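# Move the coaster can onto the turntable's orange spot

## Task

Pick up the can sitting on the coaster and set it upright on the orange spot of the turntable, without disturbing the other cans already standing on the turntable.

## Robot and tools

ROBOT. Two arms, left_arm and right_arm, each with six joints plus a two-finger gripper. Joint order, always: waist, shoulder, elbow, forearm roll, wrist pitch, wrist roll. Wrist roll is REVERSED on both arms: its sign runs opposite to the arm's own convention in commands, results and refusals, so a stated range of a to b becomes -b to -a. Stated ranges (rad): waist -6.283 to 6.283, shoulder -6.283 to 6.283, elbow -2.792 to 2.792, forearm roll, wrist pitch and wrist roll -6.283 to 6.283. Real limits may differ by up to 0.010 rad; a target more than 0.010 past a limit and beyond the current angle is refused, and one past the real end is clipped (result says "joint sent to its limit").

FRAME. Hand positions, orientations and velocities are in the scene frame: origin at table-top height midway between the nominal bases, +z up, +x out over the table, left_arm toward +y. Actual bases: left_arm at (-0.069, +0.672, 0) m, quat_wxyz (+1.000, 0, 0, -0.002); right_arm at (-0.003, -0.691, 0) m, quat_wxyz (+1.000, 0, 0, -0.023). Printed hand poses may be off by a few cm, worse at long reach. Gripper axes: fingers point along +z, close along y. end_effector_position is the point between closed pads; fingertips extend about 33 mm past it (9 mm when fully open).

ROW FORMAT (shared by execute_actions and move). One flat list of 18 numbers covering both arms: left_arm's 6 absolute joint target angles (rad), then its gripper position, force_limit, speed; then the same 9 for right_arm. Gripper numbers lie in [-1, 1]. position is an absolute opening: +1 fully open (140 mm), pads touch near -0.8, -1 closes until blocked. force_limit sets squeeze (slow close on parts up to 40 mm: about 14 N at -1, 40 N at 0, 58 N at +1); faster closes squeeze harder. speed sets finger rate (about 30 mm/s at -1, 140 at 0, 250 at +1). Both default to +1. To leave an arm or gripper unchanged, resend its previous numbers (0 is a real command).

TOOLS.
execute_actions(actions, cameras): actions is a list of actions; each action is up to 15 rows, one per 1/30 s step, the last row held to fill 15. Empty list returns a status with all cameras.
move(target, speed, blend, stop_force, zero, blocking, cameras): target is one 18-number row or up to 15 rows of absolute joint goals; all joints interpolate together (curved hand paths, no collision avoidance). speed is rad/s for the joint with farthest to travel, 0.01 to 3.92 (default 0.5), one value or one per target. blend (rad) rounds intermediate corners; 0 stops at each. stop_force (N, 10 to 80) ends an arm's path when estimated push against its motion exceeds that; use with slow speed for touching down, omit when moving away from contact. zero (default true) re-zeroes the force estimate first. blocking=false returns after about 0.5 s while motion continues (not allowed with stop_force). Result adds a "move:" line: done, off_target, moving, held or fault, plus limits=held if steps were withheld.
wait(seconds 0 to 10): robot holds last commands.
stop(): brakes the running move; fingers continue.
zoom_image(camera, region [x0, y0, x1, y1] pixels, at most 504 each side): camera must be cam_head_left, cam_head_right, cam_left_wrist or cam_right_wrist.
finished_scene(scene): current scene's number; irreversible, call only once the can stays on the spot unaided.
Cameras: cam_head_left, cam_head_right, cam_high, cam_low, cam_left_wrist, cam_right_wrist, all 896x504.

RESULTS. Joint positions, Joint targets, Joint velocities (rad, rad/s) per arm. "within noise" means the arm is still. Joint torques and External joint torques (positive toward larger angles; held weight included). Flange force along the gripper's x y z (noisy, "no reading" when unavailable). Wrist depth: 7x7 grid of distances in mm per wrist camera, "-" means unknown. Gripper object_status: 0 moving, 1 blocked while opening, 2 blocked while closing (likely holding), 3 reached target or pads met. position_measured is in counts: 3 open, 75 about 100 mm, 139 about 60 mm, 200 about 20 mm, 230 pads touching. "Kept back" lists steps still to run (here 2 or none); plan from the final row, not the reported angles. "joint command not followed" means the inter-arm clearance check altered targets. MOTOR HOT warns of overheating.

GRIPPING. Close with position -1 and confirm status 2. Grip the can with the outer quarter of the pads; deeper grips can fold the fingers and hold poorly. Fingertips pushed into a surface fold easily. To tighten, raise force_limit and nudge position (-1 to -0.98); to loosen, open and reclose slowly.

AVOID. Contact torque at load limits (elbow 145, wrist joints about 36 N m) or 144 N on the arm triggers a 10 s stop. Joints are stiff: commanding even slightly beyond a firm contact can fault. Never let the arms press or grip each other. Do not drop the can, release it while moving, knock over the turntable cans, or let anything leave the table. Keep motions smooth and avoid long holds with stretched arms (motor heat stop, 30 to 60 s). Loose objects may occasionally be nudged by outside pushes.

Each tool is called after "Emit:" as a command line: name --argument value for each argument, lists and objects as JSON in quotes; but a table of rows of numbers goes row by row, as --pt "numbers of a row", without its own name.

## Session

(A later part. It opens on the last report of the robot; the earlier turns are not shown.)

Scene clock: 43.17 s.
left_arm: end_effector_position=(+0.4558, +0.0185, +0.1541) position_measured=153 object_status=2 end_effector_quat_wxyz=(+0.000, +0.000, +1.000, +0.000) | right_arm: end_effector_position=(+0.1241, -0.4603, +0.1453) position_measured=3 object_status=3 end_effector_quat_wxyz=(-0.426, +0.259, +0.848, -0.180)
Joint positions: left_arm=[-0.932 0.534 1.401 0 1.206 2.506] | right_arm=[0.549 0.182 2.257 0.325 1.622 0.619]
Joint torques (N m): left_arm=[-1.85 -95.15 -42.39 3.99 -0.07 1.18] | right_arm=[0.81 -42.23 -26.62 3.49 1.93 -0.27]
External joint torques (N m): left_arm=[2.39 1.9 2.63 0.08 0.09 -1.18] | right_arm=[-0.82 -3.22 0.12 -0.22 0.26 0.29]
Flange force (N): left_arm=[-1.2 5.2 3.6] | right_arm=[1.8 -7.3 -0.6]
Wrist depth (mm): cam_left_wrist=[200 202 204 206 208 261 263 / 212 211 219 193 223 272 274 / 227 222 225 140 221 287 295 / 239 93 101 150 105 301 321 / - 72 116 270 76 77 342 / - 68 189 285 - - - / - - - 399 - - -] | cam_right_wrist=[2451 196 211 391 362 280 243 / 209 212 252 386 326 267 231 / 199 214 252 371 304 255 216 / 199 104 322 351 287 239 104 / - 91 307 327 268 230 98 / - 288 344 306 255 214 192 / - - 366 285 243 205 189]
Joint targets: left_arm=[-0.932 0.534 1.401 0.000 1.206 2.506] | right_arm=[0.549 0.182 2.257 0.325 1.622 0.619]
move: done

Emit:
wait --seconds 0.37

Emit:
execute_actions --actions '[[[-0.9316,0.5343,1.4014,0,1.2059,2.506,0.3,-0.5,0,0.549,0.182,2.257,0.325,1.622,0.619,1,1,1]]]'

Emit:
move --target '[-0.9316,0.4853,1.2778,0,1.3785,2.506,0.3,-0.5,0,0.549,0.182,2.257,0.325,1.622,0.619,1,1,1]' --speed 0.5 --cameras '["cam_head_left","cam_low","cam_left_wrist"]'

Emit:
zoom_image --camera "cam_head_left" --region '[400, 260, 580, 400]'

Scene clock: 43.77 s.
left_arm: end_effector_position=(+0.4558, +0.0185, +0.1541) position_measured=153 object_status=2 end_effector_quat_wxyz=(+0.000, +0.000, +1.000, +0.000) | right_arm: end_effector_position=(+0.1241, -0.4603, +0.1453) position_measured=3 object_status=3 end_effector_quat_wxyz=(-0.426, +0.259, +0.848, -0.180)
Joint positions: left_arm=[-0.932 0.534 1.401 0 1.206 2.506] | right_arm=[0.549 0.182 2.257 0.325 1.622 0.619]
Joint torques (N m): left_arm=[-1.87 -95.1 -42.53 3.98 -0.11 1.19] | right_arm=[0.26 -42.19 -26.57 3.49 2.02 -0.25]
External joint torques (N m): left_arm=[1.7 2 2.82 0.05 0.13 -1.19] | right_arm=[-0.26 -3.43 0.03 -0.21 0.17 0.27]
Flange force (N): left_arm=[-0.4 5.0 3.7] | right_arm=[3.0 -6.9 -0.2]
Wrist depth (mm): cam_left_wrist=[200 202 204 205 209 260 264 / 212 210 217 214 221 273 275 / 226 221 226 140 221 287 295 / 240 93 102 150 105 299 321 / - 72 116 271 76 77 341 / - 68 292 289 - - - / - - - 396 - - -] | cam_right_wrist=[- 196 211 250 341 286 244 / 207 212 235 388 320 268 226 / 200 216 260 409 293 259 216 / 201 104 320 380 285 133 103 / - 91 308 328 269 230 98 / - 286 348 300 254 215 192 / - - 341 292 239 206 189]
Joint targets: left_arm=[-0.932 0.534 1.401 0.000 1.206 2.506] | right_arm=[0.549 0.182 2.257 0.325 1.622 0.619]
Tool commands: left_gripper/position=-1.0 left_gripper/force_limit=-0.5 left_gripper/speed=-1.0 right_gripper/position=+1.0 right_gripper/force_limit=+1.0 right_gripper/speed=+1.0
wait: 0.40 s; at rest from the start

Scene clock: 44.20 s.
left_arm: end_effector_position=(+0.4558, +0.0185, +0.1541) position_measured=92 object_status=0 end_effector_quat_wxyz=(+0.000, +0.000, +1.000, +0.000) | right_arm: end_effector_position=(+0.1241, -0.4603, +0.1453) position_measured=3 object_status=3 end_effector_quat_wxyz=(-0.426, +0.259, +0.848, -0.180)
Joint positions: left_arm=[-0.932 0.534 1.401 0 1.206 2.506] | right_arm=[0.549 0.182 2.257 0.325 1.622 0.619]
Joint torques (N m): left_arm=[-1.68 -94 -41.58 3.95 -0.12 1.18] | right_arm=[0.75 -42.48 -26.43 3.42 1.99 -0.22]
External joint torques (N m): left_arm=[1.84 0.69 1.82 0.1 0.14 -1.18] | right_arm=[-0.73 -3.06 -0.07 -0.15 0.21 0.25]
Flange force (N): left_arm=[-0.8 4.7 2.0] | right_arm=[1.9 -6.7 -0.8]
Wrist depth (mm): cam_left_wrist=[200 202 204 207 208 260 264 / 212 211 218 220 221 273 274 / 227 220 226 189 233 287 294 / 237 83 134 156 158 106 309 / - 68 270 270 265 73 79 / - - 290 289 371 - 72 / - - 306 399 402 - -] | cam_right_wrist=[- 195 211 392 353 285 234 / 207 212 236 399 324 272 228 / 200 214 255 398 304 271 215 / 201 104 322 350 285 143 103 / - 91 308 322 269 233 98 / - 288 345 299 262 215 192 / - - - 297 241 205 188]
Joint targets: left_arm=[-0.932 0.534 1.401 0.000 1.206 2.506] | right_arm=[0.549 0.182 2.257 0.325 1.622 0.619]
Kept back: 2 steps.

Scene clock: 45.23 s.
left_arm: end_effector_position=(+0.4557, +0.0185, +0.2615) position_measured=91 object_status=3 end_effector_quat_wxyz=(+0.000, +0.000, +1.000, +0.000) | right_arm: end_effector_position=(+0.1241, -0.4603, +0.1453) position_measured=3 object_status=3 end_effector_quat_wxyz=(-0.426, +0.259, +0.848, -0.180)
Joint positions: left_arm=[-0.932 0.485 1.278 0 1.378 2.506] | right_arm=[0.549 0.182 2.257 0.325 1.622 0.619]
Joint torques (N m): left_arm=[-1.91 -91.28 -43.04 4.14 -0.12 1.2] | right_arm=[0.86 -42.5 -26.51 3.48 2.05 -0.28]
External joint torques (N m): left_arm=[2.09 0.51 1.3 0.12 0.14 -1.2] | right_arm=[-0.82 -3.21 0.03 -0.21 0.15 0.3]
Flange force (N): left_arm=[-1.7 4.1 1.6] | right_arm=[1.8 -7.1 -0.6]
Wrist depth (mm): cam_left_wrist=[291 298 300 302 348 356 363 / 313 314 317 242 369 372 386 / 333 333 334 346 347 399 412 / 338 85 280 364 127 107 438 / - 68 387 458 470 70 79 / - - 494 504 510 - 72 / - - 1715 1739 1764 - -] | cam_right_wrist=[2354 196 212 272 348 284 242 / 209 212 235 379 328 266 235 / 199 215 252 375 304 251 216 / 200 104 322 354 295 144 103 / - 91 309 327 268 229 98 / - - 343 309 252 215 192 / - - 357 290 241 207 189]
Joint targets: left_arm=[-0.932 0.485 1.278 0.000 1.379 2.506] | right_arm=[0.549 0.182 2.257 0.325 1.622 0.619]
move: done
Images, in order (width x height): cam_head_left 896x504, cam_low 896x504, cam_left_wrist 896x504.

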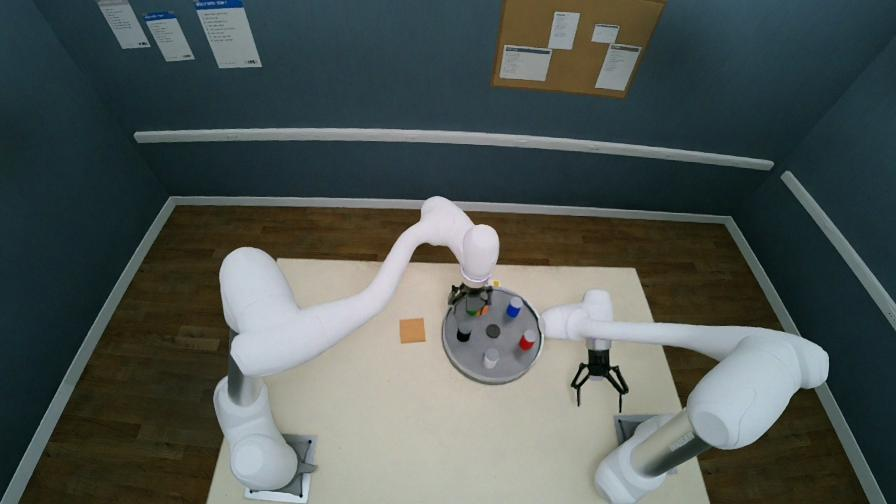

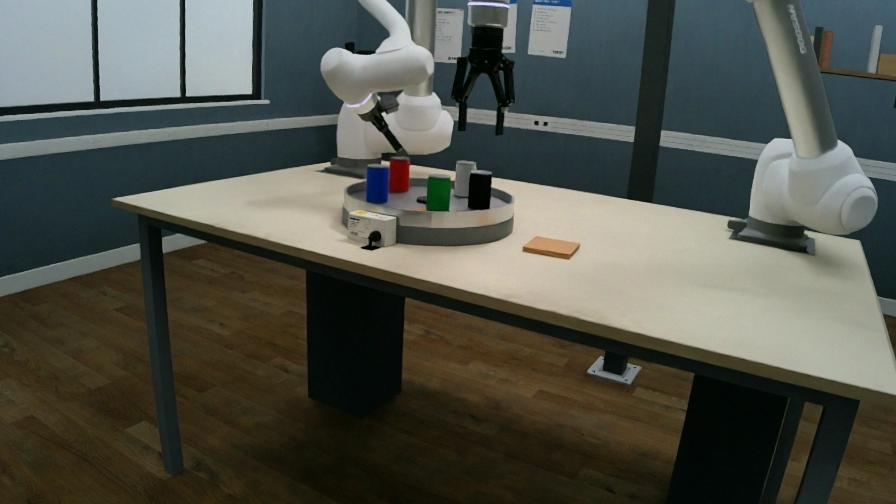

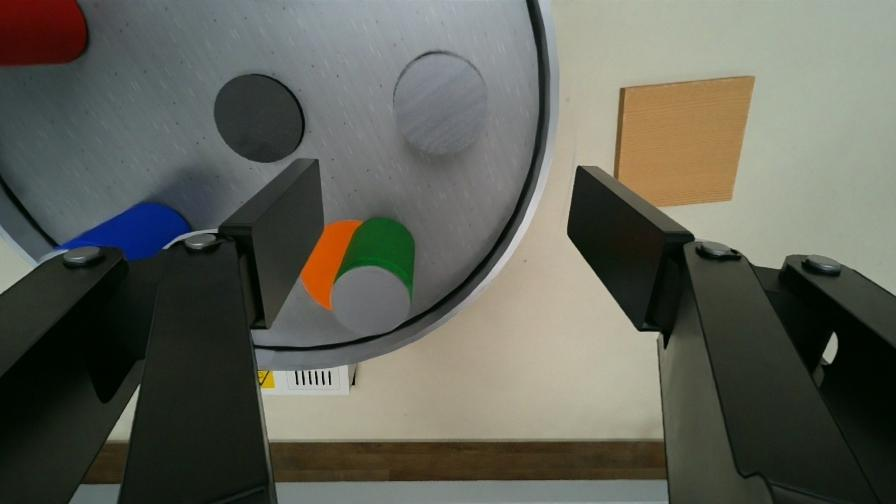

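Scaled by 2.800 from the camera's 896x504 image, which has a finer 1280x720 frame.

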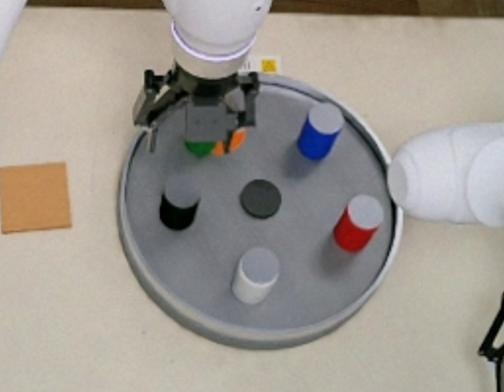

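Emit:
wait --seconds 3 --cameras '["cam_head_left","cam_low"]'

Emit:
zoom_image --camera "cam_head_left" --region '[400, 260, 580, 400]'

Scene clock: 48.30 s.
left_arm: end_effector_position=(+0.4558, +0.0185, +0.2615) position_measured=91 object_status=3 end_effector_quat_wxyz=(+0.000, +0.000, +1.000, +0.000) | right_arm: end_effector_position=(+0.1241, -0.4603, +0.1453) position_measured=3 object_status=3 end_effector_quat_wxyz=(-0.426, +0.259, +0.848, -0.180)
Joint positions: left_arm=[-0.932 0.485 1.278 0 1.378 2.506] | right_arm=[0.549 0.182 2.257 0.325 1.622 0.619]
Joint torques (N m): left_arm=[-1.8 -91.1 -43.64 4.17 -0.12 1.17] | right_arm=[0.8 -42.41 -26.63 3.47 1.97 -0.23]
External joint torques (N m): left_arm=[1.98 0.25 1.86 0.1 0.15 -1.17] | right_arm=[-0.81 -3.16 0.1 -0.2 0.23 0.25]
Flange force (N): left_arm=[-0.4 5.5 2.3] | right_arm=[1.9 -7.1 -0.6]
Wrist depth (mm): cam_left_wrist=[297 298 300 226 351 356 362 / 293 314 316 322 369 374 386 / 333 336 332 347 350 398 413 / 348 86 284 363 141 107 440 / - 68 396 457 471 70 79 / - - 496 503 511 - 72 / - - 1739 1803 1858 - -] | cam_right_wrist=[- 195 211 287 338 284 240 / 206 211 235 416 313 274 226 / 200 215 260 397 296 264 213 / 201 104 320 359 284 240 103 / - 91 306 325 268 230 98 / - - 344 305 253 216 192 / - - 349 285 241 213 189]
Joint targets: left_arm=[-0.932 0.485 1.278 0.000 1.379 2.506] | right_arm=[0.549 0.182 2.257 0.325 1.622 0.619]
Tool commands: left_gripper/position=+0.3 left_gripper/force_limit=-0.5 left_gripper/speed=+0.0 right_gripper/position=+1.0 right_gripper/force_limit=+1.0 right_gripper/speed=+1.0
wait: 3.00 s; at rest by 0.10 s
Images, in order (width x height): cam_head_left 896x504, cam_low 896x504.

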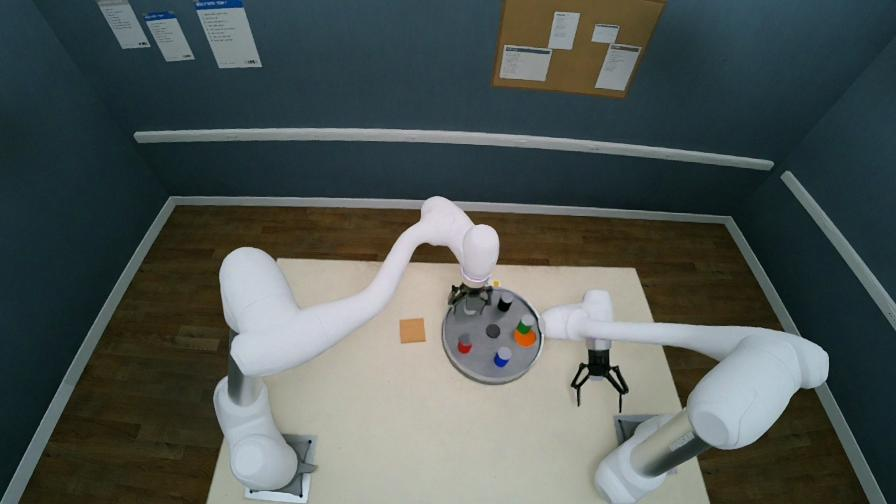

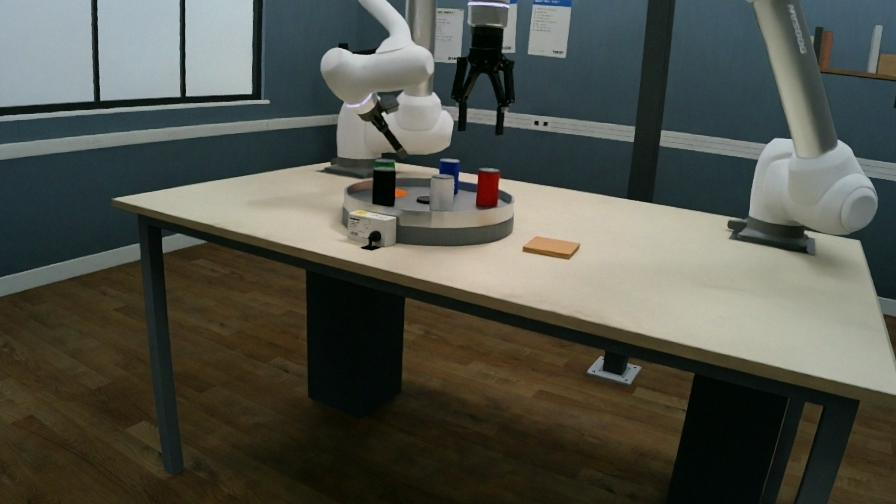

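Scaled by 2.800 from the camera's 896x504 image, which has a finer 1280x720 frame.

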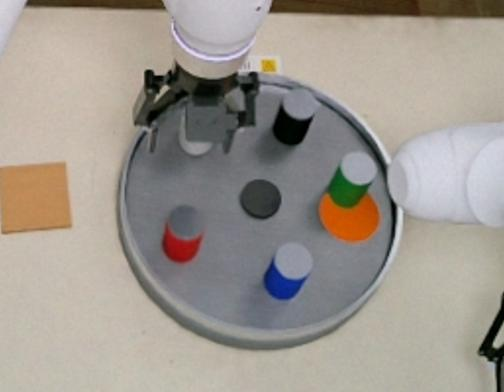

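Emit:
move --target '[-0.9316,0.4853,1.2778,0,1.3785,2.506,0.05,-0.5,0,0.549,0.182,2.257,0.325,1.622,0.619,1,1,1]'

Emit:
wait --seconds 1.2

Scene clock: 49.27 s.
left_arm: end_effector_position=(+0.4558, +0.0185, +0.2615) position_measured=123 object_status=3 end_effector_quat_wxyz=(+0.000, +0.000, +1.000, +0.000) | right_arm: end_effector_position=(+0.1241, -0.4603, +0.1453) position_measured=3 object_status=3 end_effector_quat_wxyz=(-0.426, +0.259, +0.848, -0.180)
Joint positions: left_arm=[-0.932 0.485 1.278 0 1.378 2.506] | right_arm=[0.549 0.182 2.257 0.325 1.622 0.619]
Joint torques (N m): left_arm=[-1.99 -91.33 -43.69 4.16 -0.11 1.16] | right_arm=[0.8 -42.31 -26.45 3.46 1.96 -0.28]
External joint torques (N m): left_arm=[2.42 0.37 1.88 0.11 0.14 -1.16] | right_arm=[-0.79 -3.34 -0.07 -0.19 0.24 0.31]
Flange force (N): left_arm=[-0.9 5.7 2.4] | right_arm=[2.1 -7.3 -0.9]
Wrist depth (mm): cam_left_wrist=[295 297 300 304 352 359 364 / 314 316 318 322 328 374 391 / 294 334 334 262 387 399 419 / 273 89 115 368 129 431 441 / - 71 389 456 467 72 79 / - - 494 502 - - 74 / - - 1727 1727 - - -] | cam_right_wrist=[2401 196 210 286 327 285 242 / 207 212 235 398 317 264 238 / 200 215 260 413 305 255 216 / 201 104 320 356 281 241 103 / - 91 308 325 266 230 98 / - 287 346 304 257 211 192 / - - 351 279 239 208 190]
Joint targets: left_arm=[-0.932 0.485 1.278 0.000 1.379 2.506] | right_arm=[0.549 0.182 2.257 0.325 1.622 0.619]
move: done

Scene clock: 50.47 s.
left_arm: end_effector_position=(+0.4558, +0.0185, +0.2615) position_measured=123 object_status=3 end_effector_quat_wxyz=(+0.000, +0.000, +1.000, +0.000) | right_arm: end_effector_position=(+0.1241, -0.4603, +0.1453) position_measured=3 object_status=3 end_effector_quat_wxyz=(-0.426, +0.259, +0.848, -0.180)
Joint positions: left_arm=[-0.932 0.485 1.278 0 1.379 2.506] | right_arm=[0.549 0.182 2.257 0.325 1.622 0.619]
Joint torques (N m): left_arm=[-1.83 -91.26 -43.61 4.16 -0.1 1.17] | right_arm=[1.06 -42.24 -26.57 3.42 1.98 -0.2]
External joint torques (N m): left_arm=[2.57 0.27 1.82 0.12 0.13 -1.17] | right_arm=[-1.05 -3.29 0.09 -0.16 0.22 0.22]
Flange force (N): left_arm=[-1.1 5.8 2.3] | right_arm=[1.7 -7.6 -0.7]
Wrist depth (mm): cam_left_wrist=[272 297 300 301 349 358 362 / 315 314 315 240 369 374 387 / 333 336 332 346 386 396 410 / 332 89 116 368 128 427 444 / - 71 293 458 470 72 78 / - - 498 501 - - 74 / - - 1727 1764 - - -] | cam_right_wrist=[- 195 211 261 337 302 237 / 207 212 236 386 325 260 223 / 199 215 253 376 312 253 216 / 200 104 320 352 296 234 103 / - 91 310 325 256 231 98 / - 297 346 304 254 215 192 / - - 361 280 247 203 189]
Joint targets: left_arm=[-0.932 0.485 1.278 0.000 1.379 2.506] | right_arm=[0.549 0.182 2.257 0.325 1.622 0.619]
Tool commands: left_gripper/position=+0.05 left_gripper/force_limit=-0.5 left_gripper/speed=+0.0 right_gripper/position=+1.0 right_gripper/force_limit=+1.0 right_gripper/speed=+1.0
wait: 1.20 s; at rest by 0.17 s

Emit:
wait --seconds 0.63

Emit:
move --target '[-0.9316,0.5343,1.4014,0,1.2059,2.506,0.05,-0.5,0,0.549,0.182,2.257,0.325,1.622,0.619,1,1,1]' --speed 0.35

Emit:
wait --seconds 0.33

Emit:
execute_actions --actions '[[[-0.9316,0.5343,1.4014,0,1.2059,2.506,-1,-0.5,-0.7,0.549,0.182,2.257,0.325,1.622,0.619,1,1,1]]]'

Emit:
wait --seconds 0.1 --cameras '["cam_left_wrist"]'

Emit:
move --target '[-0.9316,0.4853,1.2778,0,1.3785,2.506,-1,-0.5,-0.7,0.549,0.182,2.257,0.325,1.622,0.619,1,1,1]' --speed 0.4 --cameras '["cam_low","cam_left_wrist"]'

Scene clock: 51.27 s.
left_arm: end_effector_position=(+0.4558, +0.0185, +0.2615) position_measured=123 object_status=3 end_effector_quat_wxyz=(+0.000, +0.000, +1.000, +0.000) | right_arm: end_effector_position=(+0.1241, -0.4603, +0.1453) position_measured=3 object_status=3 end_effector_quat_wxyz=(-0.426, +0.259, +0.848, -0.180)
Joint positions: left_arm=[-0.932 0.485 1.278 0 1.378 2.506] | right_arm=[0.549 0.182 2.257 0.325 1.622 0.619]
Joint torques (N m): left_arm=[-1.85 -91.26 -43.59 4.16 -0.08 1.2] | right_arm=[0.98 -42.38 -26.44 3.5 1.96 -0.22]
External joint torques (N m): left_arm=[2 0.41 1.79 0.1 0.09 -1.2] | right_arm=[-0.98 -3.17 -0.09 -0.22 0.23 0.24]
Flange force (N): left_arm=[-0.7 5.2 2.4] | right_arm=[1.6 -7.2 -1.1]
Wrist depth (mm): cam_left_wrist=[295 297 301 304 350 359 364 / 309 315 314 324 369 373 384 / 312 337 334 339 387 398 416 / 348 89 116 351 129 424 438 / - 71 390 459 462 73 78 / - - 496 492 - - 74 / - - 1752 1777 - - -] | cam_right_wrist=[2286 196 211 262 337 285 241 / 208 211 234 395 354 264 227 / 200 216 253 369 304 253 216 / 201 104 319 354 286 240 103 / - 91 310 324 268 230 98 / - - 345 306 253 217 192 / - - 349 286 240 202 190]
Joint targets: left_arm=[-0.932 0.485 1.278 0.000 1.379 2.506] | right_arm=[0.549 0.182 2.257 0.325 1.622 0.619]
Tool commands: left_gripper/position=+0.05 left_gripper/force_limit=-0.5 left_gripper/speed=+0.0 right_gripper/position=+1.0 right_gripper/force_limit=+1.0 right_gripper/speed=+1.0
wait: 0.63 s; at rest from the start

Scene clock: 52.10 s.
left_arm: end_effector_position=(+0.4558, +0.0184, +0.1541) position_measured=123 object_status=3 end_effector_quat_wxyz=(+0.000, +0.000, +1.000, +0.000) | right_arm: end_effector_position=(+0.1241, -0.4603, +0.1453) position_measured=3 object_status=3 end_effector_quat_wxyz=(-0.426, +0.259, +0.848, -0.180)
Joint positions: left_arm=[-0.932 0.534 1.401 0 1.206 2.506] | right_arm=[0.549 0.182 2.257 0.325 1.622 0.619]
Joint torques (N m): left_arm=[-2.09 -93.76 -41.59 3.98 -0.11 1.22] | right_arm=[0.58 -42.35 -26.56 3.44 2 -0.3]
External joint torques (N m): left_arm=[2.12 0.55 1.82 0.07 0.12 -1.22] | right_arm=[-0.57 -3.27 0.03 -0.17 0.2 0.33]
Flange force (N): left_arm=[-1.0 5.1 1.9] | right_arm=[2.3 -7.0 -0.5]
Wrist depth (mm): cam_left_wrist=[200 202 130 128 209 261 264 / 212 210 218 135 222 273 274 / 227 221 226 234 230 289 294 / 237 89 115 254 129 297 316 / - 71 236 271 255 72 78 / - - 202 288 369 - 74 / - - 199 399 - - -] | cam_right_wrist=[- 195 211 250 331 276 240 / 208 211 235 426 337 265 227 / 199 215 252 381 307 255 214 / 201 104 321 352 285 239 103 / - 91 308 326 269 233 98 / - - 346 302 255 217 191 / - - 369 281 246 211 -]
Joint targets: left_arm=[-0.932 0.534 1.401 0.000 1.206 2.506] | right_arm=[0.549 0.182 2.257 0.325 1.622 0.619]
move: done

Scene clock: 52.43 s.
left_arm: end_effector_position=(+0.4558, +0.0185, +0.1541) position_measured=123 object_status=3 end_effector_quat_wxyz=(+0.000, +0.000, +1.000, +0.000) | right_arm: end_effector_position=(+0.1241, -0.4603, +0.1453) position_measured=3 object_status=3 end_effector_quat_wxyz=(-0.426, +0.259, +0.848, -0.180)
Joint positions: left_arm=[-0.932 0.534 1.401 0 1.206 2.506] | right_arm=[0.549 0.182 2.257 0.325 1.622 0.619]
Joint torques (N m): left_arm=[-1.89 -93.83 -41.48 3.96 -0.1 1.16] | right_arm=[1.03 -42.49 -26.48 3.45 1.99 -0.28]
External joint torques (N m): left_arm=[1.76 0.65 1.75 0.08 0.12 -1.16] | right_arm=[-1 -3.06 0.05 -0.19 0.21 0.31]
Flange force (N): left_arm=[-0.8 4.5 1.9] | right_arm=[1.4 -7.1 -0.8]
Wrist depth (mm): cam_left_wrist=[200 202 204 201 208 261 264 / 212 211 215 135 219 273 276 / 228 221 224 143 230 290 294 / 238 89 115 253 129 298 316 / - 71 264 270 255 72 78 / - - 291 288 369 - 74 / - - 309 398 - - -] | cam_right_wrist=[2612 196 210 251 349 285 241 / 208 212 236 296 322 262 226 / 199 215 254 383 300 256 213 / 200 104 319 359 289 143 103 / - 91 308 328 268 229 98 / - 282 347 304 252 216 193 / - - 374 284 240 206 189]
Joint targets: left_arm=[-0.932 0.534 1.401 0.000 1.206 2.506] | right_arm=[0.549 0.182 2.257 0.325 1.622 0.619]
Tool commands: left_gripper/position=+0.05 left_gripper/force_limit=-0.5 left_gripper/speed=+0.0 right_gripper/position=+1.0 right_gripper/force_limit=+1.0 right_gripper/speed=+1.0
wait: 0.33 s; at rest by 0.17 s

Scene clock: 52.87 s.
left_arm: end_effector_position=(+0.4558, +0.0185, +0.1541) position_measured=154 object_status=0 end_effector_quat_wxyz=(+0.000, +0.000, +1.000, +0.000) | right_arm: end_effector_position=(+0.1241, -0.4603, +0.1453) position_measured=3 object_status=3 end_effector_quat_wxyz=(-0.426, +0.259, +0.848, -0.180)
Joint positions: left_arm=[-0.932 0.534 1.401 0 1.206 2.506] | right_arm=[0.549 0.182 2.257 0.325 1.622 0.619]
Joint torques (N m): left_arm=[-2.71 -88.76 -38.04 3.57 0.15 1.22] | right_arm=[0.56 -42.48 -26.54 3.54 1.98 -0.24]
External joint torques (N m): left_arm=[2.55 -4.5 -1.74 0.48 -0.13 -1.22] | right_arm=[-0.56 -3.07 0.1 -0.28 0.21 0.26]
Flange force (N): left_arm=[-1.9 4.8 -4.1] | right_arm=[2.0 -6.7 -0.5]
Wrist depth (mm): cam_left_wrist=[200 203 205 206 208 260 264 / 212 210 218 215 221 274 274 / 227 221 226 145 231 287 294 / 240 89 102 155 99 298 323 / - 72 114 273 - 76 341 / - 67 292 288 - 76 - / - - - 394 - - -] | cam_right_wrist=[- 195 211 254 361 270 233 / 207 212 235 381 - - 219 / 200 215 252 380 306 248 216 / 201 104 322 354 286 239 103 / - 91 309 327 264 228 98 / - - 343 312 248 213 192 / - - 346 287 240 206 189]
Joint targets: left_arm=[-0.932 0.534 1.401 0.000 1.206 2.506] | right_arm=[0.549 0.182 2.257 0.325 1.622 0.619]
Kept back: 2 steps.

Scene clock: 53.03 s.
left_arm: end_effector_position=(+0.4558, +0.0185, +0.1541) position_measured=154 object_status=2 end_effector_quat_wxyz=(+0.000, +0.000, +1.000, +0.000) | right_arm: end_effector_position=(+0.1241, -0.4603, +0.1453) position_measured=3 object_status=3 end_effector_quat_wxyz=(-0.426, +0.259, +0.848, -0.180)
Joint positions: left_arm=[-0.932 0.534 1.401 0 1.206 2.506] | right_arm=[0.549 0.182 2.257 0.325 1.622 0.619]
Joint torques (N m): left_arm=[-2.74 -89.13 -38.14 3.6 0.19 1.17] | right_arm=[0.91 -42.55 -26.5 3.5 2 -0.21]
External joint torques (N m): left_arm=[2.64 -4.24 -1.66 0.45 -0.17 -1.17] | right_arm=[-0.92 -2.98 0 -0.23 0.19 0.24]
Flange force (N): left_arm=[-2.1 4.7 -3.8] | right_arm=[1.4 -6.8 -0.8]
Wrist depth (mm): cam_left_wrist=[200 202 204 206 207 261 263 / 211 211 218 216 222 273 275 / 226 221 228 145 231 288 294 / 240 89 102 155 106 299 323 / - 72 114 272 - 76 342 / - 68 292 290 - 76 - / - - - 396 - - -] | cam_right_wrist=[- 195 211 261 349 286 240 / 207 212 235 384 326 267 234 / 200 214 256 369 305 255 215 / 201 104 321 351 275 240 103 / - 91 307 323 269 231 98 / - 298 343 299 254 219 192 / - - 362 282 232 207 189]
Joint targets: left_arm=[-0.932 0.534 1.401 0.000 1.206 2.506] | right_arm=[0.549 0.182 2.257 0.325 1.622 0.619]
Tool commands: left_gripper/position=-1.0 left_gripper/force_limit=-0.5 left_gripper/speed=-0.7 right_gripper/position=+1.0 right_gripper/force_limit=+1.0 right_gripper/speed=+1.0
wait: 0.10 s; no rest
Images, in order (width x height): cam_left_wrist 896x504.

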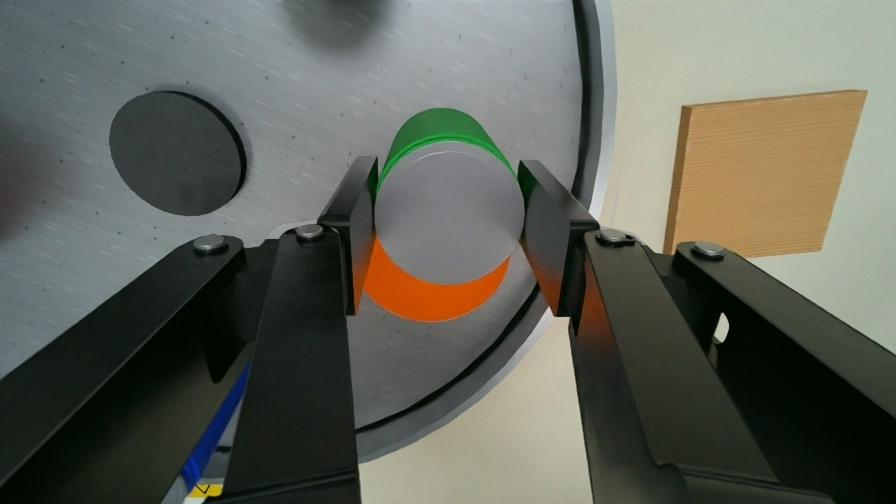

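Scene clock: 53.83 s.
left_arm: end_effector_position=(+0.4558, +0.0185, +0.2615) position_measured=154 object_status=2 end_effector_quat_wxyz=(+0.000, +0.000, +1.000, +0.000) | right_arm: end_effector_position=(+0.1241, -0.4603, +0.1453) position_measured=3 object_status=3 end_effector_quat_wxyz=(-0.426, +0.259, +0.848, -0.180)
Joint positions: left_arm=[-0.932 0.485 1.278 0 1.378 2.506] | right_arm=[0.549 0.182 2.257 0.325 1.622 0.619]
Joint torques (N m): left_arm=[-1.58 -92.86 -44.62 4.17 -0.14 1.17] | right_arm=[0.65 -42.39 -26.57 3.46 1.94 -0.23]
External joint torques (N m): left_arm=[1.17 2.22 2.88 0.07 0.16 -1.17] | right_arm=[-0.65 -3.09 0.08 -0.19 0.26 0.26]
Flange force (N): left_arm=[-0.1 4.4 4.3] | right_arm=[2.1 -6.8 -0.6]
Wrist depth (mm): cam_left_wrist=[289 298 301 297 349 358 363 / 312 315 317 234 370 372 387 / 332 337 333 145 393 399 416 / 350 90 102 155 105 425 446 / - 72 114 392 - 77 465 / - 67 498 496 - 76 - / - - - 1715 - - -] | cam_right_wrist=[231 195 210 288 362 285 240 / 208 211 235 409 313 270 227 / 199 216 257 375 304 255 213 / 201 104 320 357 284 240 103 / - 91 307 327 268 231 98 / - 284 344 306 254 214 198 / - - 352 287 239 207 -]
Joint targets: left_arm=[-0.932 0.485 1.278 0.000 1.379 2.506] | right_arm=[0.549 0.182 2.257 0.325 1.622 0.619]
move: done
Images, in order (width x height): cam_low 896x504, cam_left_wrist 896x504.

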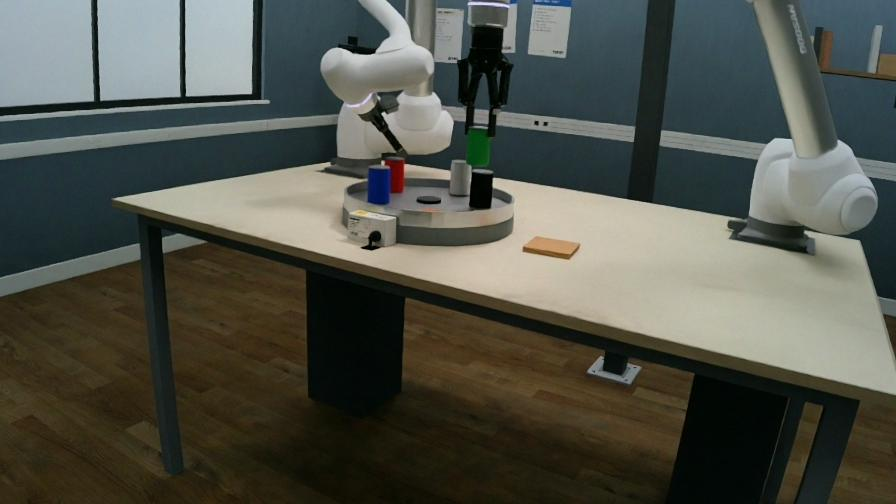

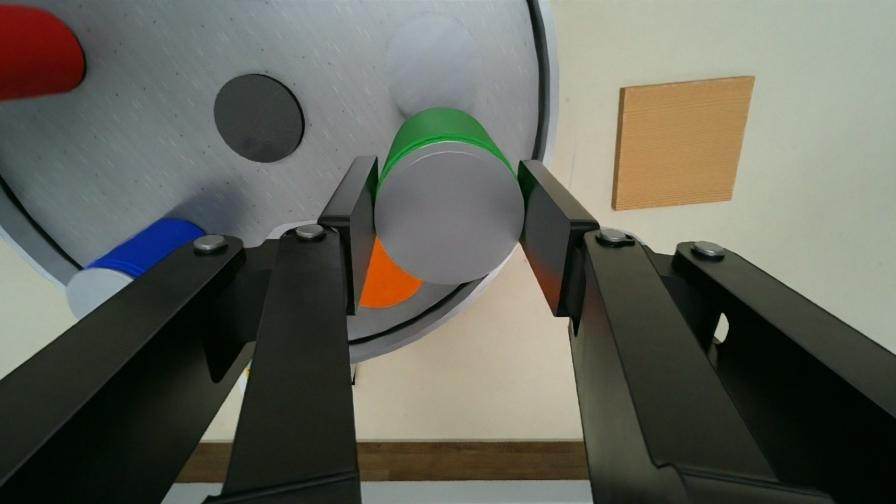

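Emit:
wait --seconds 4.5

Scene clock: 58.47 s.
left_arm: end_effector_position=(+0.4558, +0.0185, +0.2615) position_measured=154 object_status=2 end_effector_quat_wxyz=(+0.000, +0.000, +1.000, +0.000) | right_arm: end_effector_position=(+0.1241, -0.4603, +0.1453) position_measured=3 object_status=3 end_effector_quat_wxyz=(-0.426, +0.259, +0.848, -0.180)
Joint positions: left_arm=[-0.932 0.485 1.278 0 1.379 2.506] | right_arm=[0.549 0.182 2.257 0.325 1.622 0.619]
Joint torques (N m): left_arm=[-1.89 -92.74 -44.64 4.15 -0.11 1.22] | right_arm=[0.85 -42.29 -26.47 3.5 1.97 -0.22]
External joint torques (N m): left_arm=[1.78 1.95 2.85 0.1 0.13 -1.22] | right_arm=[-0.84 -3.32 -0.04 -0.23 0.22 0.25]
Flange force (N): left_arm=[-0.5 5.1 4.2] | right_arm=[2.0 -7.3 -0.8]
Wrist depth (mm): cam_left_wrist=[294 297 300 302 351 360 362 / 305 316 315 314 370 372 389 / 319 337 333 145 392 400 414 / 347 90 102 155 106 427 444 / - 72 114 462 - 77 467 / - 67 496 503 - 76 - / - - - 1830 - - -] | cam_right_wrist=[- 195 210 253 343 289 239 / 207 212 236 285 318 266 227 / 199 215 262 373 309 255 216 / 202 104 320 366 285 241 103 / - 91 307 332 274 236 98 / - 289 347 300 253 214 192 / - - 353 284 239 207 189]
Joint targets: left_arm=[-0.932 0.485 1.278 0.000 1.379 2.506] | right_arm=[0.549 0.182 2.257 0.325 1.622 0.619]
Tool commands: left_gripper/position=-1.0 left_gripper/force_limit=-0.5 left_gripper/speed=-0.7 right_gripper/position=+1.0 right_gripper/force_limit=+1.0 right_gripper/speed=+1.0
wait: 4.50 s; at rest by 0.03 s

Emit:
wait --seconds 1.3

Emit:
move --target '[-0.9316,0.5338,1.4001,0,1.2077,2.506,-1,-0.5,-0.7,0.549,0.182,2.257,0.325,1.622,0.619,1,1,1]' --speed 0.35

Emit:
wait --seconds 0.33

Emit:
execute_actions --actions '[[[-0.9316,0.5338,1.4001,0,1.2077,2.506,0.3,-0.5,0,0.549,0.182,2.257,0.325,1.622,0.619,1,1,1]]]'

Emit:
move --target '[-0.9316,0.4853,1.2778,0,1.3785,2.506,0.3,-0.5,0,0.549,0.182,2.257,0.325,1.622,0.619,1,1,1]' --speed 0.5 --cameras '["cam_left_wrist"]'

Emit:
wait --seconds 2.3 --cameras '["cam_head_left"]'

Emit:
zoom_image --camera "cam_head_left" --region '[400, 260, 580, 400]'

Scene clock: 59.97 s.
left_arm: end_effector_position=(+0.4558, +0.0185, +0.2615) position_measured=154 object_status=2 end_effector_quat_wxyz=(+0.000, +0.000, +1.000, +0.000) | right_arm: end_effector_position=(+0.1241, -0.4603, +0.1453) position_measured=3 object_status=3 end_effector_quat_wxyz=(-0.426, +0.259, +0.848, -0.180)
Joint positions: left_arm=[-0.932 0.485 1.278 0 1.379 2.506] | right_arm=[0.549 0.182 2.257 0.325 1.622 0.619]
Joint torques (N m): left_arm=[-1.92 -92.75 -44.66 4.18 -0.15 1.19] | right_arm=[0.82 -42.45 -26.49 3.48 2 -0.25]
External joint torques (N m): left_arm=[2.54 1.93 2.92 0.09 0.17 -1.19] | right_arm=[-0.83 -3.02 -0.03 -0.21 0.19 0.28]
Flange force (N): left_arm=[-1.1 5.8 4.2] | right_arm=[1.6 -6.8 -0.8]
Wrist depth (mm): cam_left_wrist=[294 298 300 301 348 358 361 / 309 312 316 315 372 372 385 / 292 336 332 145 397 399 401 / 349 89 102 155 105 430 444 / - 72 114 462 - 77 469 / - 67 501 505 - 76 - / - - - 1715 - - -] | cam_right_wrist=[230 196 211 391 351 283 240 / 208 211 234 413 346 278 228 / 199 215 253 357 308 249 216 / 201 104 321 349 289 240 103 / - 91 308 322 270 229 98 / - - 348 308 253 216 193 / - - 346 295 240 211 -]
Joint targets: left_arm=[-0.932 0.485 1.278 0.000 1.379 2.506] | right_arm=[0.549 0.182 2.257 0.325 1.622 0.619]
Tool commands: left_gripper/position=-1.0 left_gripper/force_limit=-0.5 left_gripper/speed=-0.7 right_gripper/position=+1.0 right_gripper/force_limit=+1.0 right_gripper/speed=+1.0
wait: 1.30 s; at rest from the start

Scene clock: 60.80 s.
left_arm: end_effector_position=(+0.4558, +0.0184, +0.1552) position_measured=154 object_status=2 end_effector_quat_wxyz=(+0.000, +0.000, +1.000, +0.000) | right_arm: end_effector_position=(+0.1241, -0.4603, +0.1453) position_measured=3 object_status=3 end_effector_quat_wxyz=(-0.426, +0.259, +0.848, -0.180)
Joint positions: left_arm=[-0.932 0.534 1.4 0 1.208 2.506] | right_arm=[0.549 0.182 2.257 0.325 1.622 0.619]
Joint torques (N m): left_arm=[-2.07 -95.1 -42.44 3.95 -0.12 1.18] | right_arm=[0.85 -42.1 -26.61 3.51 1.99 -0.25]
External joint torques (N m): left_arm=[2 1.78 2.63 0.1 0.14 -1.18] | right_arm=[-0.85 -3.45 0.09 -0.24 0.2 0.28]
Flange force (N): left_arm=[-0.8 5.1 3.4] | right_arm=[2.0 -7.7 -0.6]
Wrist depth (mm): cam_left_wrist=[201 204 206 206 209 261 265 / 213 210 219 175 221 273 276 / 227 222 228 145 232 289 298 / 240 89 112 156 106 301 327 / - 72 114 273 - 77 342 / - 67 - 289 - 76 - / - - - 401 - - -] | cam_right_wrist=[2502 195 210 255 335 284 240 / 207 212 236 383 327 268 229 / 199 213 256 359 290 255 222 / 201 104 320 - 294 234 103 / - 91 308 324 268 228 98 / - 298 344 300 253 217 192 / - - 381 282 234 199 189]
Joint targets: left_arm=[-0.932 0.534 1.400 0.000 1.208 2.506] | right_arm=[0.549 0.182 2.257 0.325 1.622 0.619]
move: done

Scene clock: 61.13 s.
left_arm: end_effector_position=(+0.4558, +0.0184, +0.1552) position_measured=154 object_status=2 end_effector_quat_wxyz=(+0.000, +0.000, +1.000, +0.000) | right_arm: end_effector_position=(+0.1241, -0.4603, +0.1453) position_measured=3 object_status=3 end_effector_quat_wxyz=(-0.426, +0.259, +0.848, -0.180)
Joint positions: left_arm=[-0.932 0.534 1.4 0 1.208 2.506] | right_arm=[0.549 0.182 2.257 0.325 1.622 0.619]
Joint torques (N m): left_arm=[-1.85 -95.45 -42.5 3.98 -0.09 1.17] | right_arm=[0.61 -42.3 -26.53 3.51 1.99 -0.25]
External joint torques (N m): left_arm=[2.04 2.33 2.77 0.07 0.11 -1.17] | right_arm=[-0.61 -3.18 0.07 -0.24 0.21 0.27]
Flange force (N): left_arm=[-1.1 4.7 3.9] | right_arm=[2.1 -6.9 -0.5]
Wrist depth (mm): cam_left_wrist=[201 203 205 208 209 260 265 / 213 211 219 173 219 272 277 / 228 222 227 145 233 289 296 / 241 89 112 155 105 298 324 / - 72 114 273 - 77 341 / - 67 293 291 - 76 - / - - - 399 - - -] | cam_right_wrist=[- 195 212 262 365 298 235 / 209 212 236 372 331 264 226 / 200 215 253 393 299 255 215 / 201 104 321 359 281 240 103 / - 91 307 327 269 235 98 / - 289 346 304 254 212 193 / - - 359 277 240 207 190]
Joint targets: left_arm=[-0.932 0.534 1.400 0.000 1.208 2.506] | right_arm=[0.549 0.182 2.257 0.325 1.622 0.619]
Tool commands: left_gripper/position=-1.0 left_gripper/force_limit=-0.5 left_gripper/speed=-0.7 right_gripper/position=+1.0 right_gripper/force_limit=+1.0 right_gripper/speed=+1.0
wait: 0.33 s; at rest by 0.17 s

Scene clock: 61.57 s.
left_arm: end_effector_position=(+0.4558, +0.0184, +0.1552) position_measured=92 object_status=0 end_effector_quat_wxyz=(+0.000, +0.000, +1.000, +0.000) | right_arm: end_effector_position=(+0.1241, -0.4603, +0.1453) position_measured=3 object_status=3 end_effector_quat_wxyz=(-0.426, +0.259, +0.848, -0.180)
Joint positions: left_arm=[-0.932 0.534 1.4 0 1.208 2.506] | right_arm=[0.549 0.182 2.257 0.325 1.622 0.619]
Joint torques (N m): left_arm=[-1.77 -93.6 -41.53 3.96 -0.11 1.2] | right_arm=[0.41 -42.57 -26.36 3.48 1.97 -0.24]
External joint torques (N m): left_arm=[1.87 0.34 1.74 0.11 0.14 -1.2] | right_arm=[-0.42 -2.86 -0.19 -0.2 0.22 0.26]
Flange force (N): left_arm=[-0.7 5.0 1.7] | right_arm=[2.2 -5.9 -0.8]
Wrist depth (mm): cam_left_wrist=[202 204 205 208 209 261 263 / 213 211 219 220 222 273 275 / 227 221 226 198 232 288 297 / 239 85 156 158 157 106 314 / - 68 269 169 336 73 79 / - - 291 290 368 - 71 / - - 301 401 403 - -] | cam_right_wrist=[231 195 211 260 346 284 241 / 207 212 236 383 326 275 223 / 199 215 260 383 318 258 215 / 200 104 319 355 295 241 103 / - 91 309 325 264 230 98 / - 288 342 305 258 214 192 / - - 349 284 235 206 189]
Joint targets: left_arm=[-0.932 0.534 1.400 0.000 1.208 2.506] | right_arm=[0.549 0.182 2.257 0.325 1.622 0.619]
Kept back: 2 steps.

Scene clock: 62.60 s.
left_arm: end_effector_position=(+0.4557, +0.0185, +0.2615) position_measured=91 object_status=3 end_effector_quat_wxyz=(+0.000, +0.000, +1.000, +0.000) | right_arm: end_effector_position=(+0.1241, -0.4603, +0.1453) position_measured=3 object_status=3 end_effector_quat_wxyz=(-0.426, +0.259, +0.848, -0.180)
Joint positions: left_arm=[-0.932 0.485 1.278 0 1.378 2.506] | right_arm=[0.549 0.182 2.257 0.325 1.622 0.619]
Joint torques (N m): left_arm=[-1.69 -91.46 -43.86 4.15 -0.11 1.19] | right_arm=[0.44 -42.22 -26.49 3.53 1.96 -0.27]
External joint torques (N m): left_arm=[1.99 0.71 2.13 0.12 0.14 -1.19] | right_arm=[-0.44 -3.36 -0.09 -0.26 0.23 0.29]
Flange force (N): left_arm=[-0.5 5.4 2.8] | right_arm=[2.6 -6.9 -0.7]
Wrist depth (mm): cam_left_wrist=[289 298 299 294 348 360 363 / 315 314 315 321 368 376 388 / 335 334 332 346 346 401 414 / 350 85 157 367 141 107 436 / - 68 389 458 465 70 79 / - - 494 500 - - 72 / - - 1752 1752 1739 - -] | cam_right_wrist=[- 196 210 390 344 283 241 / 207 212 235 387 327 270 226 / 200 214 253 376 304 265 216 / 201 104 319 352 286 240 103 / - 91 308 327 268 228 98 / - - 346 305 260 211 192 / - - 347 286 240 200 190]
Joint targets: left_arm=[-0.932 0.485 1.278 0.000 1.379 2.506] | right_arm=[0.549 0.182 2.257 0.325 1.622 0.619]
move: done
Images, in order (width x height): cam_left_wrist 896x504.

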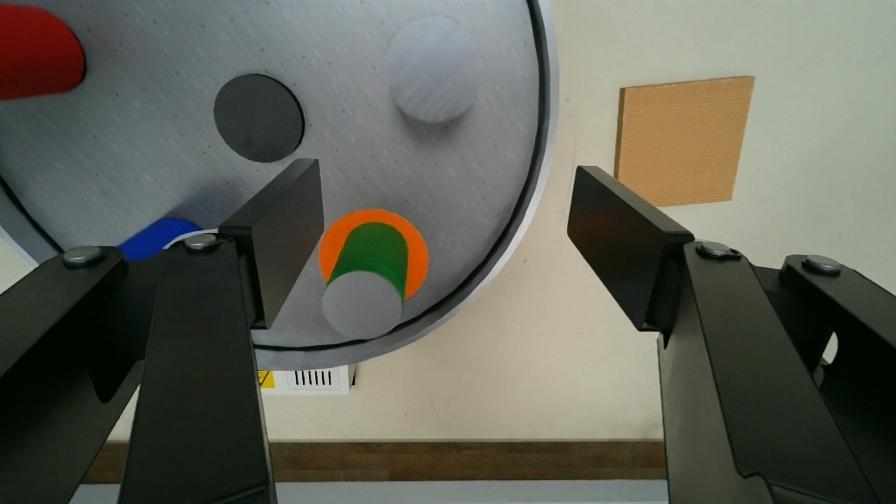

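Scene clock: 64.90 s.
left_arm: end_effector_position=(+0.4558, +0.0185, +0.2615) position_measured=91 object_status=3 end_effector_quat_wxyz=(+0.000, +0.000, +1.000, +0.000) | right_arm: end_effector_position=(+0.1241, -0.4603, +0.1453) position_measured=3 object_status=3 end_effector_quat_wxyz=(-0.426, +0.259, +0.848, -0.180)
Joint positions: left_arm=[-0.932 0.485 1.278 0 1.379 2.506] | right_arm=[0.549 0.182 2.257 0.325 1.622 0.619]
Joint torques (N m): left_arm=[-2.22 -91.16 -43.53 4.16 -0.14 1.16] | right_arm=[0.58 -42.22 -26.49 3.46 1.97 -0.26]
External joint torques (N m): left_arm=[2.47 0.33 1.75 0.11 0.16 -1.16] | right_arm=[-0.57 -3.32 0.04 -0.2 0.23 0.28]
Flange force (N): left_arm=[-1.1 5.5 2.2] | right_arm=[2.4 -7.1 -0.5]
Wrist depth (mm): cam_left_wrist=[295 299 299 303 348 358 362 / 314 311 317 320 369 376 385 / 321 331 332 262 342 398 418 / 267 86 314 367 141 107 440 / - 68 301 458 471 70 79 / - - 494 509 510 - 72 / - - 1752 1691 1752 - -] | cam_right_wrist=[- 195 210 259 338 286 241 / 208 212 235 421 325 267 226 / 199 213 255 382 304 257 212 / 201 104 323 350 286 240 103 / - 91 308 327 278 230 98 / - 296 344 306 253 215 193 / - - 361 289 243 206 190]
Joint targets: left_arm=[-0.932 0.485 1.278 0.000 1.379 2.506] | right_arm=[0.549 0.182 2.257 0.325 1.622 0.619]
Tool commands: left_gripper/position=+0.3 left_gripper/force_limit=-0.5 left_gripper/speed=+0.0 right_gripper/position=+1.0 right_gripper/force_limit=+1.0 right_gripper/speed=+1.0
wait: 2.30 s; at rest by 0.17 s
Images, in order (width x height): cam_head_left 896x504.

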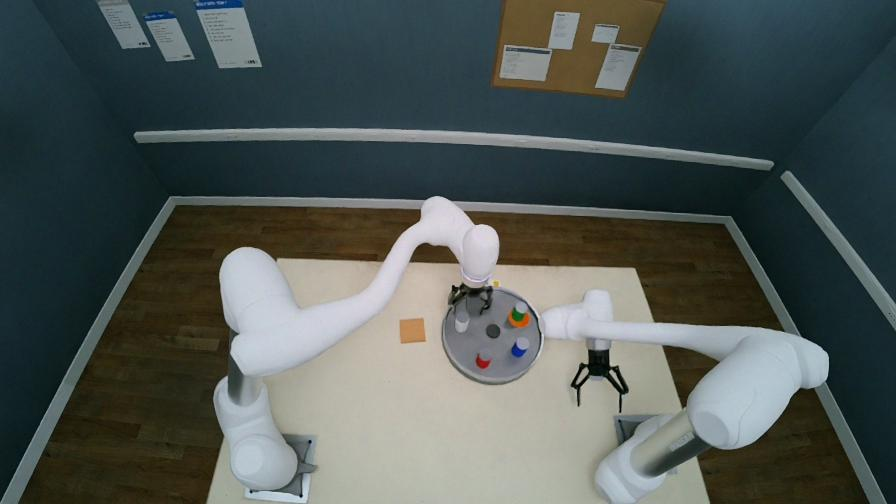

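Scaled by 2.800 from the camera's 896x504 image, which has a finer 1280x720 frame.

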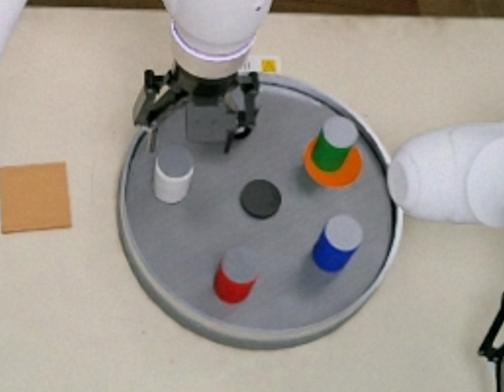

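Emit:
finished_scene --scene 1

The scene is finished: the task was done.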